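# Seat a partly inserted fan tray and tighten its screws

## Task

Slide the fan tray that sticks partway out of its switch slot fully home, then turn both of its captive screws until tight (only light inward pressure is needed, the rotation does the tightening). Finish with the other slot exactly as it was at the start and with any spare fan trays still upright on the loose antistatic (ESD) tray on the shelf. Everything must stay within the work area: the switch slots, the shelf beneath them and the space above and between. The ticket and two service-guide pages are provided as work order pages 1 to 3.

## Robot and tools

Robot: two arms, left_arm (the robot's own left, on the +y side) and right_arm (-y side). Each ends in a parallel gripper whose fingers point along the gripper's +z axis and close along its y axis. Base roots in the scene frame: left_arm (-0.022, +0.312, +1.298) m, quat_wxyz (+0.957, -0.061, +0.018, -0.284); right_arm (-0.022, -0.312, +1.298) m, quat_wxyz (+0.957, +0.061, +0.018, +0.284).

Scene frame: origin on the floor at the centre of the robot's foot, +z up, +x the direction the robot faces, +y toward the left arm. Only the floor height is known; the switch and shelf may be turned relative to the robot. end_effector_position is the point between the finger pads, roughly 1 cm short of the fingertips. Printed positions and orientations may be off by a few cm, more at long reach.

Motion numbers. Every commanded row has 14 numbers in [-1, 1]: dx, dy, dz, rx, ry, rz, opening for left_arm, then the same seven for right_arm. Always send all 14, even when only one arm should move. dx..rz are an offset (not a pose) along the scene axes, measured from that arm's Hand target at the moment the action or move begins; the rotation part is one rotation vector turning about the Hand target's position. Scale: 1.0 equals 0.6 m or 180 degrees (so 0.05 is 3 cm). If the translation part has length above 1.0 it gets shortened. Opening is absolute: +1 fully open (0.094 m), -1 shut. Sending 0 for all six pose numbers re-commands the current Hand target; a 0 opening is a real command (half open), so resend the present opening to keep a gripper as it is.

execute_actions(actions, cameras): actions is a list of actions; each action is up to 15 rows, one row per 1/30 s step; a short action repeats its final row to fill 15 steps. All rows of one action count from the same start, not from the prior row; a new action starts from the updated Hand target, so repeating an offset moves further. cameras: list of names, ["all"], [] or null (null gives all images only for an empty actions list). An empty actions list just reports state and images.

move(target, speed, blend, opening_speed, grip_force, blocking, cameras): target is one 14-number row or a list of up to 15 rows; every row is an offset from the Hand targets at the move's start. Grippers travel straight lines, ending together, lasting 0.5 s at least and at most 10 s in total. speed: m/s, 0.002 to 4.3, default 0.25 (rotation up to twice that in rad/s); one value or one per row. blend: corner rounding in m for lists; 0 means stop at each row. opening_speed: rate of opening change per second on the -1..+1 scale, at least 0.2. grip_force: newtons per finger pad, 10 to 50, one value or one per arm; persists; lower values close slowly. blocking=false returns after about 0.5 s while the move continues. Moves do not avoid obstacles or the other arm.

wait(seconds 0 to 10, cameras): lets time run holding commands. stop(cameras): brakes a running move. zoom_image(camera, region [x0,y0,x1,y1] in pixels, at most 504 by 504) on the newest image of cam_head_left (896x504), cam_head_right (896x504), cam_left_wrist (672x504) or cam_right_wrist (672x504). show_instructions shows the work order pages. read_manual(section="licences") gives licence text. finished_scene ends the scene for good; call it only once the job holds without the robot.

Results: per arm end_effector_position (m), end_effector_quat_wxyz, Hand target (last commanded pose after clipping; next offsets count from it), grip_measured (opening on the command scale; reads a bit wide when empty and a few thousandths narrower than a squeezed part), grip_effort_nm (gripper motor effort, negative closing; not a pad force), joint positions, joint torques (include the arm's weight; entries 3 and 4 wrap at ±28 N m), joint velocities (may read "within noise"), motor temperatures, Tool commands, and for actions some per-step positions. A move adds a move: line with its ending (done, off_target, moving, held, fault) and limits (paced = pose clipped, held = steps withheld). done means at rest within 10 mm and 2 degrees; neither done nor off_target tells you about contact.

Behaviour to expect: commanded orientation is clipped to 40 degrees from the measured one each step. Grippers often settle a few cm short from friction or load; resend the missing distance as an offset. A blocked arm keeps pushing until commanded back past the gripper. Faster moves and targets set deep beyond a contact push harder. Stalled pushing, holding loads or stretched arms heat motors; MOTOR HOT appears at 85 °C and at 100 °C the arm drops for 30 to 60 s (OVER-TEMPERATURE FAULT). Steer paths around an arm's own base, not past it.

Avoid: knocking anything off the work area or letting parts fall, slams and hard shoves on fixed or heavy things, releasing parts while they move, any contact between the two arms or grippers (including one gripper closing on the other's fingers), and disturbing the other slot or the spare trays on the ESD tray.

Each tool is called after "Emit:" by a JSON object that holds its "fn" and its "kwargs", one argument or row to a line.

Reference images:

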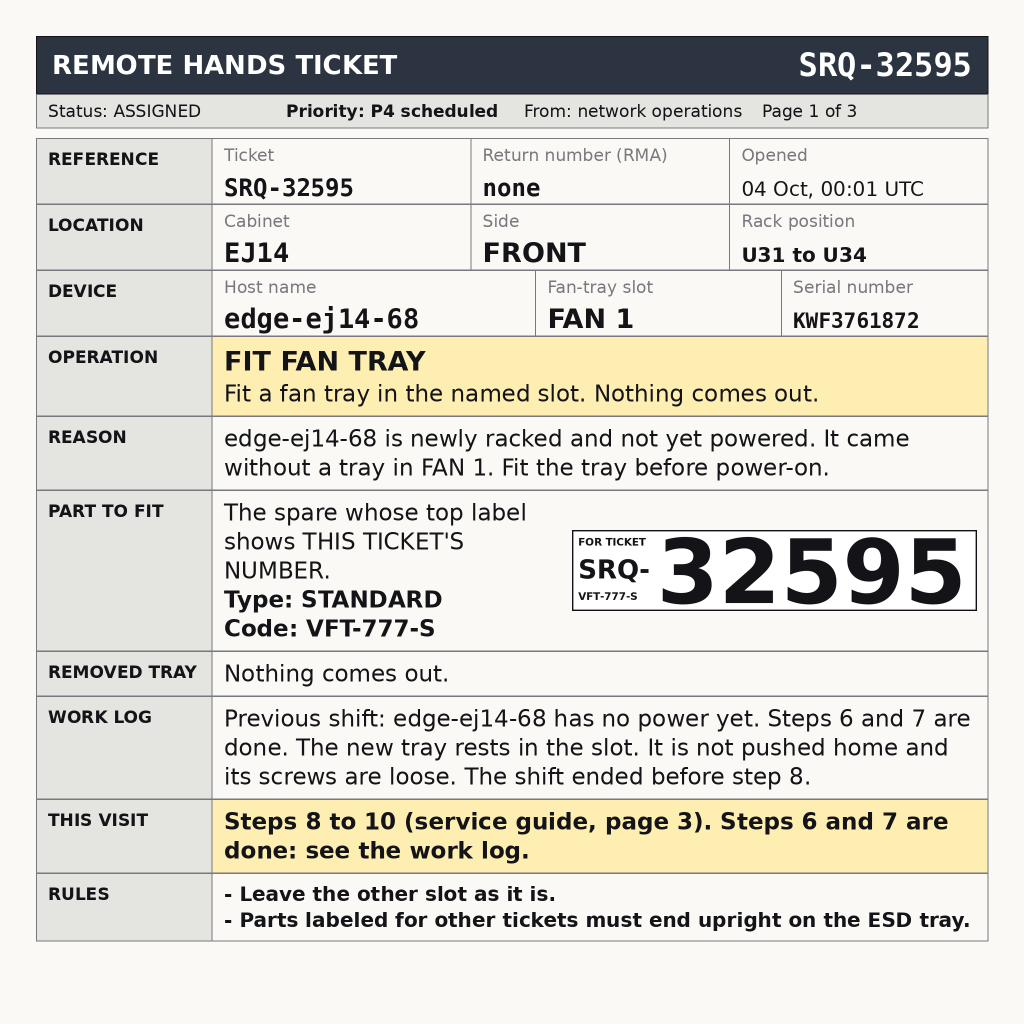

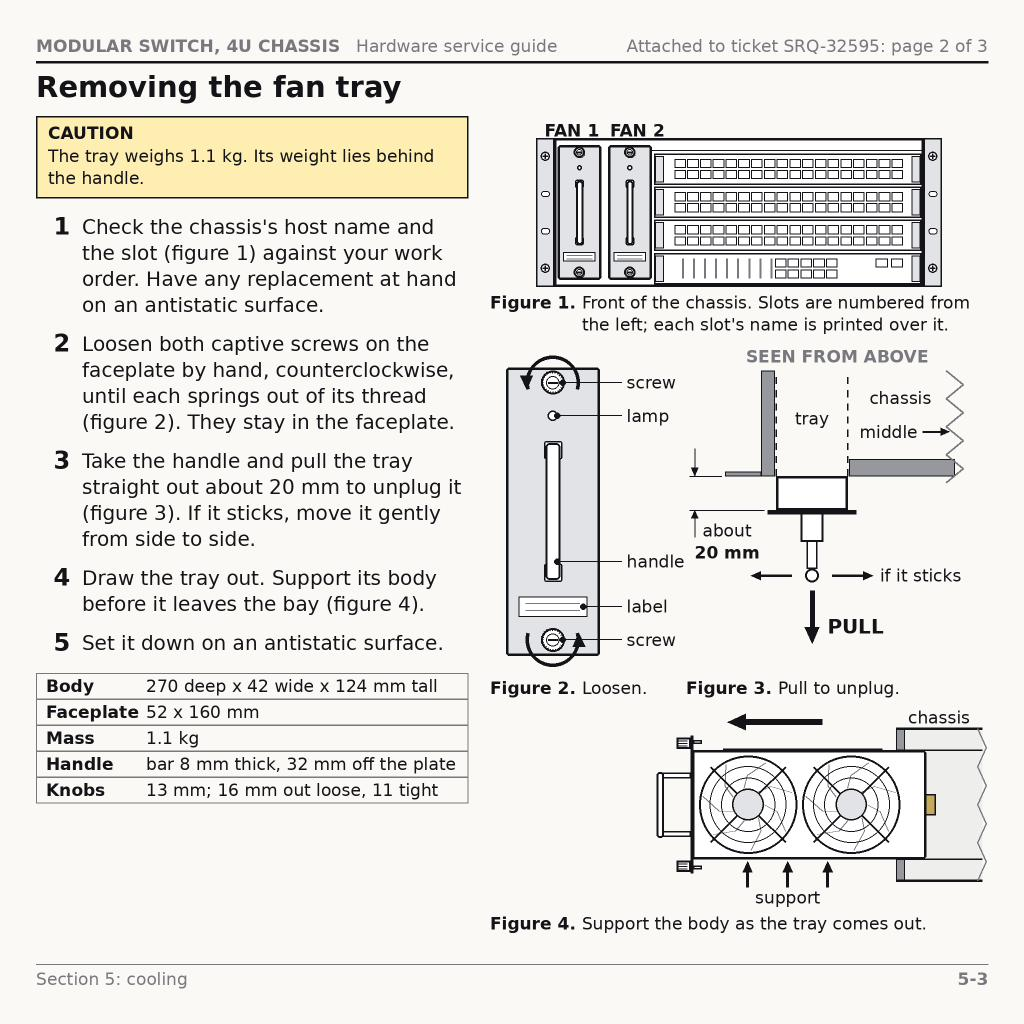

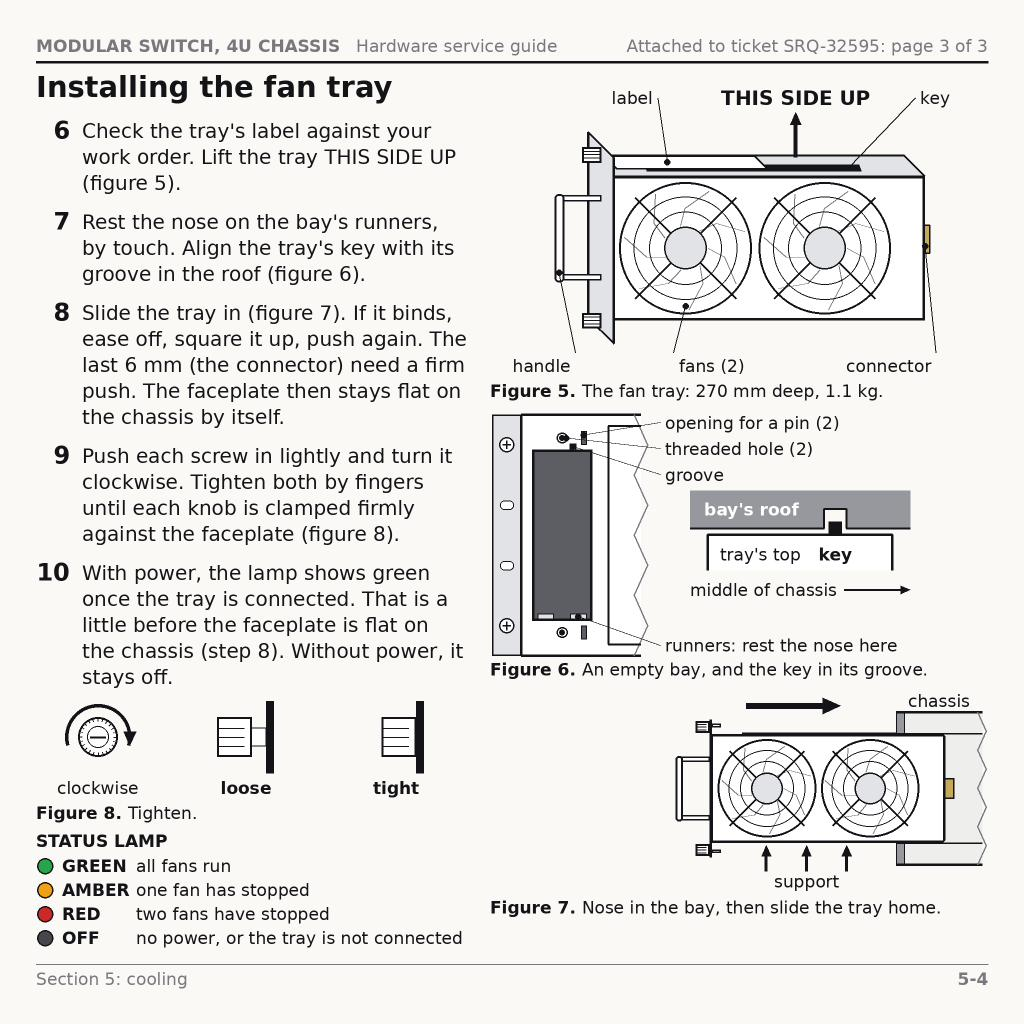

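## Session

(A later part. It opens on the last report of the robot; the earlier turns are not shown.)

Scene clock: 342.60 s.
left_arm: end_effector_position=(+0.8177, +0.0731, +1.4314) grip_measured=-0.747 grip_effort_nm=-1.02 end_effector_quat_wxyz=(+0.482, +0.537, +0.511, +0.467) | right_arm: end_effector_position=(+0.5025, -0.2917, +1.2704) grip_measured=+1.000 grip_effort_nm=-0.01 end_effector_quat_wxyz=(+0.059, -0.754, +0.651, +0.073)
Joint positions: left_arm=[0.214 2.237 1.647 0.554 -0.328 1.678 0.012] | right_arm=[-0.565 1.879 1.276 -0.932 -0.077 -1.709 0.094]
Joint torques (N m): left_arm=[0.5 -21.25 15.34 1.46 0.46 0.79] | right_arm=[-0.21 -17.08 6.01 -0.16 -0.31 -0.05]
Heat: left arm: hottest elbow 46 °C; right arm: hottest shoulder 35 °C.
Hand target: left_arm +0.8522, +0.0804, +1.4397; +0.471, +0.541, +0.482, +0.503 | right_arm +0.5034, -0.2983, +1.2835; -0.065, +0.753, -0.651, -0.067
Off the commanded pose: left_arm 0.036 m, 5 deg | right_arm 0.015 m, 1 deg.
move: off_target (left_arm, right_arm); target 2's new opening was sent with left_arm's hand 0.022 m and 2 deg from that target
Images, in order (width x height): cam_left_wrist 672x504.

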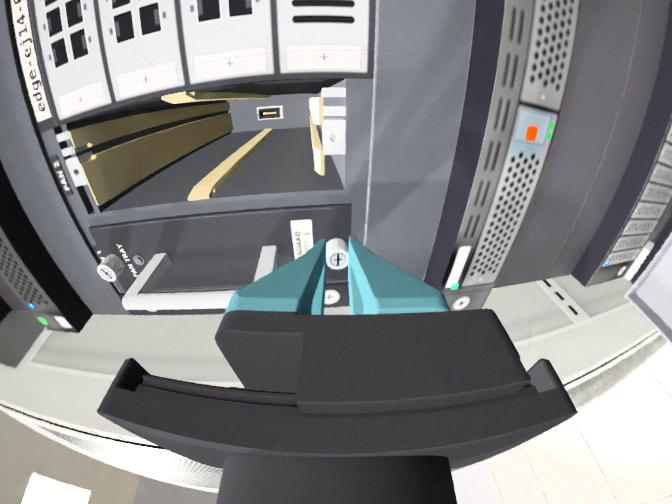

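Emit:
{"fn": "move", "kwargs": {
  "target": [
    [0,0,0,0,0,0,-0.4,0,0,0,0,0,0,1],
    [-0.123,0,0.001,0,0,0,-0.4,0,0,0,0,0,0,1],
    [-0.123,0,0.001,-0.528,0.023,0,-0.4,0,0,0,0,0,0,1],
    [-0.123,0.001,-0.0045,0.888,-0.039,0,-0.4,0,0,0,0,0,0,1],
    [-0.050,0.001,0.0015,0.888,-0.039,0,-0.4,0,0,0,0,0,0,1]
  ],
  "speed": [0.25,0.3,1.2,1.2,0.12],
  "blend": [0,0.015,0,0,0],
  "cameras": ["cam_left_wrist"]
}}

Emit:
{"fn": "zoom_image", "kwargs": {
  "camera": "cam_left_wrist",
  "region": [270, 170, 410, 310]
}}

Emit:
{"fn": "move", "kwargs": {
  "target": [
    [0.026,0,-0.001,0,0,0,-0.4,0,0,0,0,0,0,1],
    [0.026,0.0,-0.001,0,0,0,-1,0,0,0,0,0,0,1],
    [0.04,-0.001,-0.001,0,0,0,-1,0,0,0,0,0,0,1],
    [0.043,-0.001,-0.001,0.5,-0.022,0,-1,0,0,0,0,0,0,1]
  ],
  "speed": [0.15,0.1,0.15,0.5],
  "blend": [0,0,0,0],
  "cameras": ["cam_left_wrist"]
}}

Emit:
{"fn": "zoom_image", "kwargs": {
  "camera": "cam_left_wrist",
  "region": [270, 170, 410, 310]
}}

Scene clock: 349.57 s.
left_arm: end_effector_position=(+0.8029, +0.0736, +1.4327) grip_measured=-0.402 grip_effort_nm=0.11 end_effector_quat_wxyz=(+0.426, -0.534, +0.447, -0.577) | right_arm: end_effector_position=(+0.5025, -0.2917, +1.2704) grip_measured=+1.000 grip_effort_nm=-0.01 end_effector_quat_wxyz=(+0.059, -0.754, +0.651, +0.073)
Joint positions: left_arm=[0.215 2.254 1.579 0.771 -0.292 -1.671 0.028] | right_arm=[-0.565 1.879 1.276 -0.932 -0.077 -1.709 0.094]
Joint torques (N m): left_arm=[-0.15 -23.59 11.84 1.02 0.24 -0.08] | right_arm=[-0.26 -17.32 6 -0.21 -0.3 -0.06]
Heat: left arm: hottest elbow 46 °C; right arm: hottest shoulder 35 °C.
Hand target: left_arm +0.8223, +0.0812, +1.4405; -0.430, +0.536, -0.431, +0.585 | right_arm +0.5034, -0.2983, +1.2835; -0.065, +0.753, -0.651, -0.067
Off the commanded pose: left_arm 0.022 m, 2 deg | right_arm 0.015 m, 1 deg.
move: off_target (left_arm, right_arm)
Images, in order (width x height): cam_left_wrist 672x504.

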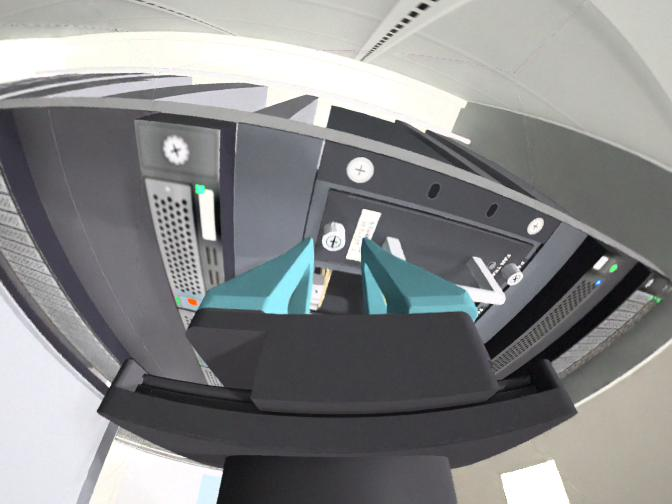

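Scaled by 3.600 from the camera's 672x504 image, which has a finer 960x720 frame.

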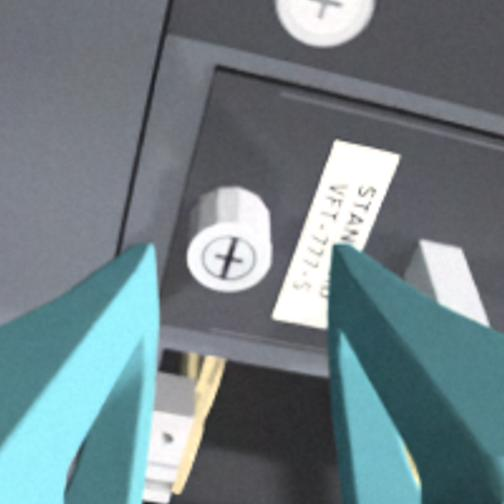

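Scene clock: 354.60 s.
left_arm: end_effector_position=(+0.8198, +0.0707, +1.4266) grip_measured=-0.747 grip_effort_nm=-1.02 end_effector_quat_wxyz=(+0.680, -0.085, +0.712, -0.151) | right_arm: end_effector_position=(+0.5025, -0.2917, +1.2704) grip_measured=+1.000 grip_effort_nm=-0.02 end_effector_quat_wxyz=(+0.059, -0.754, +0.651, +0.073)
Joint positions: left_arm=[0.228 2.268 1.641 0.657 -0.248 -0.216 0.012] | right_arm=[-0.565 1.879 1.276 -0.932 -0.077 -1.709 0.094]
Joint torques (N m): left_arm=[0.32 -23.12 13.86 0.44 1.04 0.83] | right_arm=[0.03 -17.14 6 -0.08 -0.32 -0.04]
Heat: left arm: hottest elbow 46 °C; right arm: hottest shoulder 35 °C.
Hand target: left_arm +0.8480, +0.0805, +1.4401; +0.696, -0.057, +0.705, -0.125 | right_arm +0.5034, -0.2983, +1.2835; -0.065, +0.753, -0.651, -0.067
Off the commanded pose: left_arm 0.033 m, 5 deg | right_arm 0.015 m, 1 deg.
move: off_target (left_arm, right_arm); target 2's new opening was sent with left_arm's hand 0.022 m and 2 deg from that target
Images, in order (width x height): cam_left_wrist 672x504.

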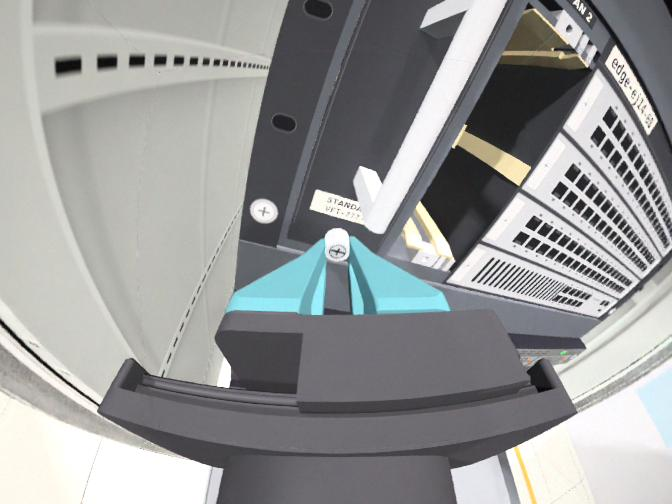

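Scaled by 3.600 from the camera's 672x504 image, which has a finer 960x720 frame.

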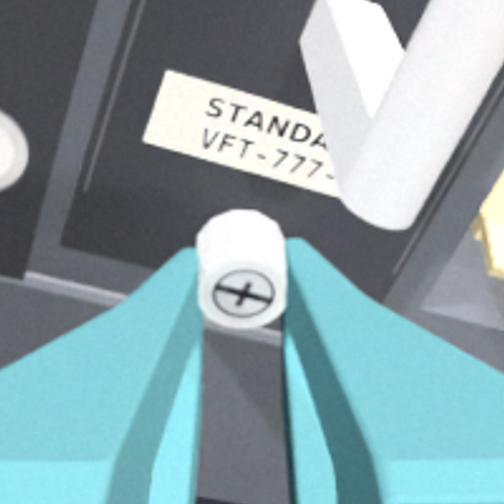

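Emit:
{"fn": "move", "kwargs": {
  "target": [
    [0,0,0,0,0,0,-0.4,0,0,0,0,0,0,1],
    [-0.2,0,0.0,0,0,0,-0.4,0,0,0,0,0,0,1],
    [-0.42,0.1,0.06,0.09,0,0,-0.4,0,0,0,0,0,0,1]
  ],
  "speed": [0.25,0.2,0.25],
  "blend": [0,0.03,0],
  "cameras": ["all"]
}}

Emit:
{"fn": "zoom_image", "kwargs": {
  "camera": "cam_left_wrist",
  "region": [300, 0, 440, 160]
}}

Emit:
{"fn": "zoom_image", "kwargs": {
  "camera": "cam_head_right",
  "region": [380, 130, 560, 290]
}}

Scene clock: 357.90 s.
left_arm: end_effector_position=(+0.6020, +0.1464, +1.4724) grip_measured=-0.402 grip_effort_nm=0.11 end_effector_quat_wxyz=(+0.693, +0.035, +0.720, -0.024) | right_arm: end_effector_position=(+0.5025, -0.2917, +1.2704) grip_measured=+1.000 grip_effort_nm=-0.02 end_effector_quat_wxyz=(+0.059, -0.754, +0.651, +0.073)
Joint positions: left_arm=[0.204 1.75 0.856 0.917 -0.29 0.132 0.028] | right_arm=[-0.565 1.879 1.276 -0.932 -0.077 -1.709 0.094]
Joint torques (N m): left_arm=[-1.49 -16.85 5.35 1.76 0.11 0.14] | right_arm=[-0.26 -17.14 6 -0.14 -0.31 -0.06]
Heat: left arm: hottest elbow 45 °C; right arm: hottest shoulder 35 °C.
Hand target: left_arm +0.5960, +0.1404, +1.4761; +0.697, +0.042, +0.715, -0.024 | right_arm +0.5034, -0.2983, +1.2835; -0.065, +0.753, -0.651, -0.067
Off the commanded pose: left_arm 0.009 m, 1 deg | right_arm 0.015 m, 1 deg.
move: off_target (right_arm)

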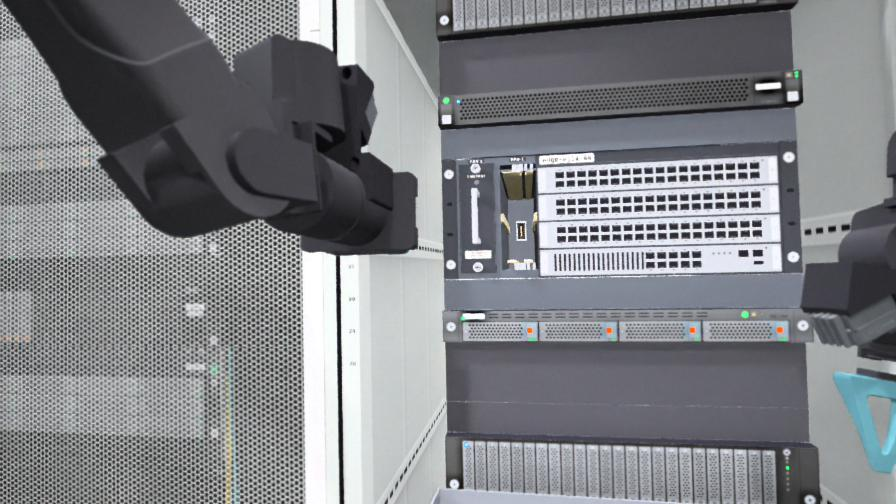

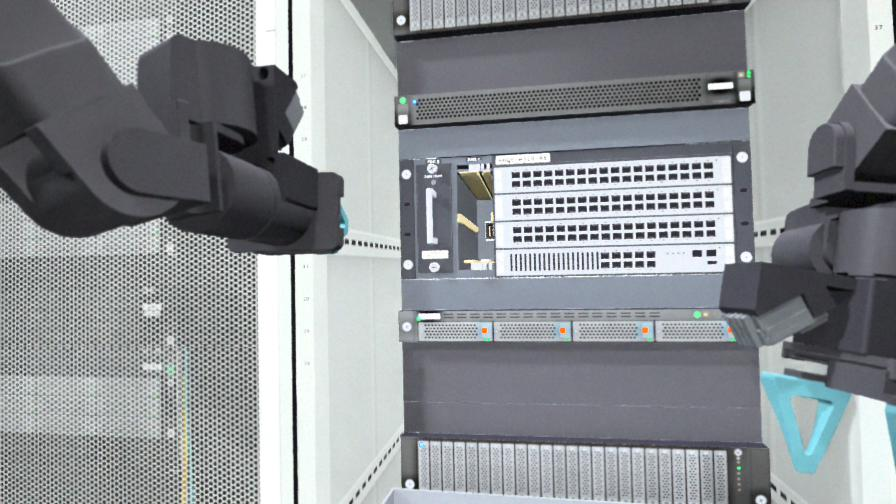

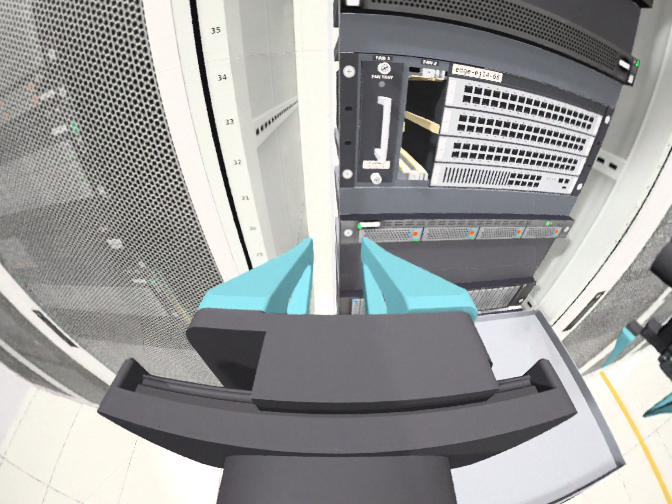

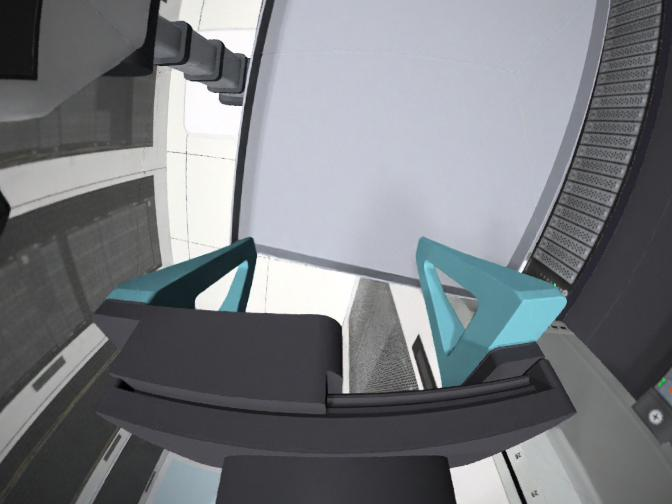

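Scaled by 3.150 from the camera's 672x504 image, which has a finer 960x720 frame.

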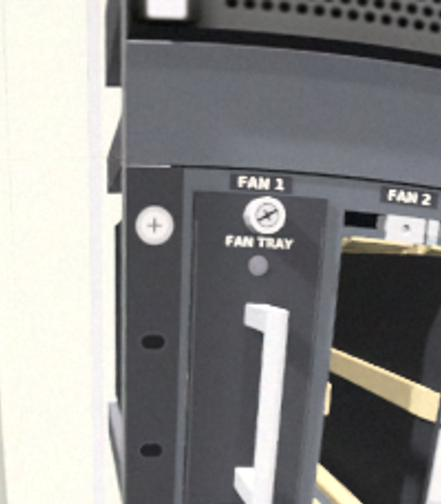

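Scaled by 2.800 from the camera's 896x504 image, which has a finer 1280x720 frame.

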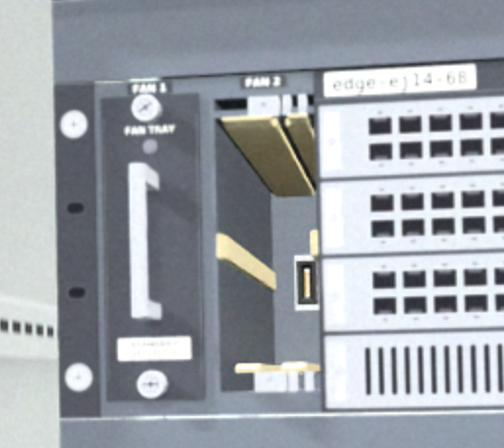

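Emit:
{"fn": "finished_scene", "kwargs": {

}}

The scene is finished: the task was done.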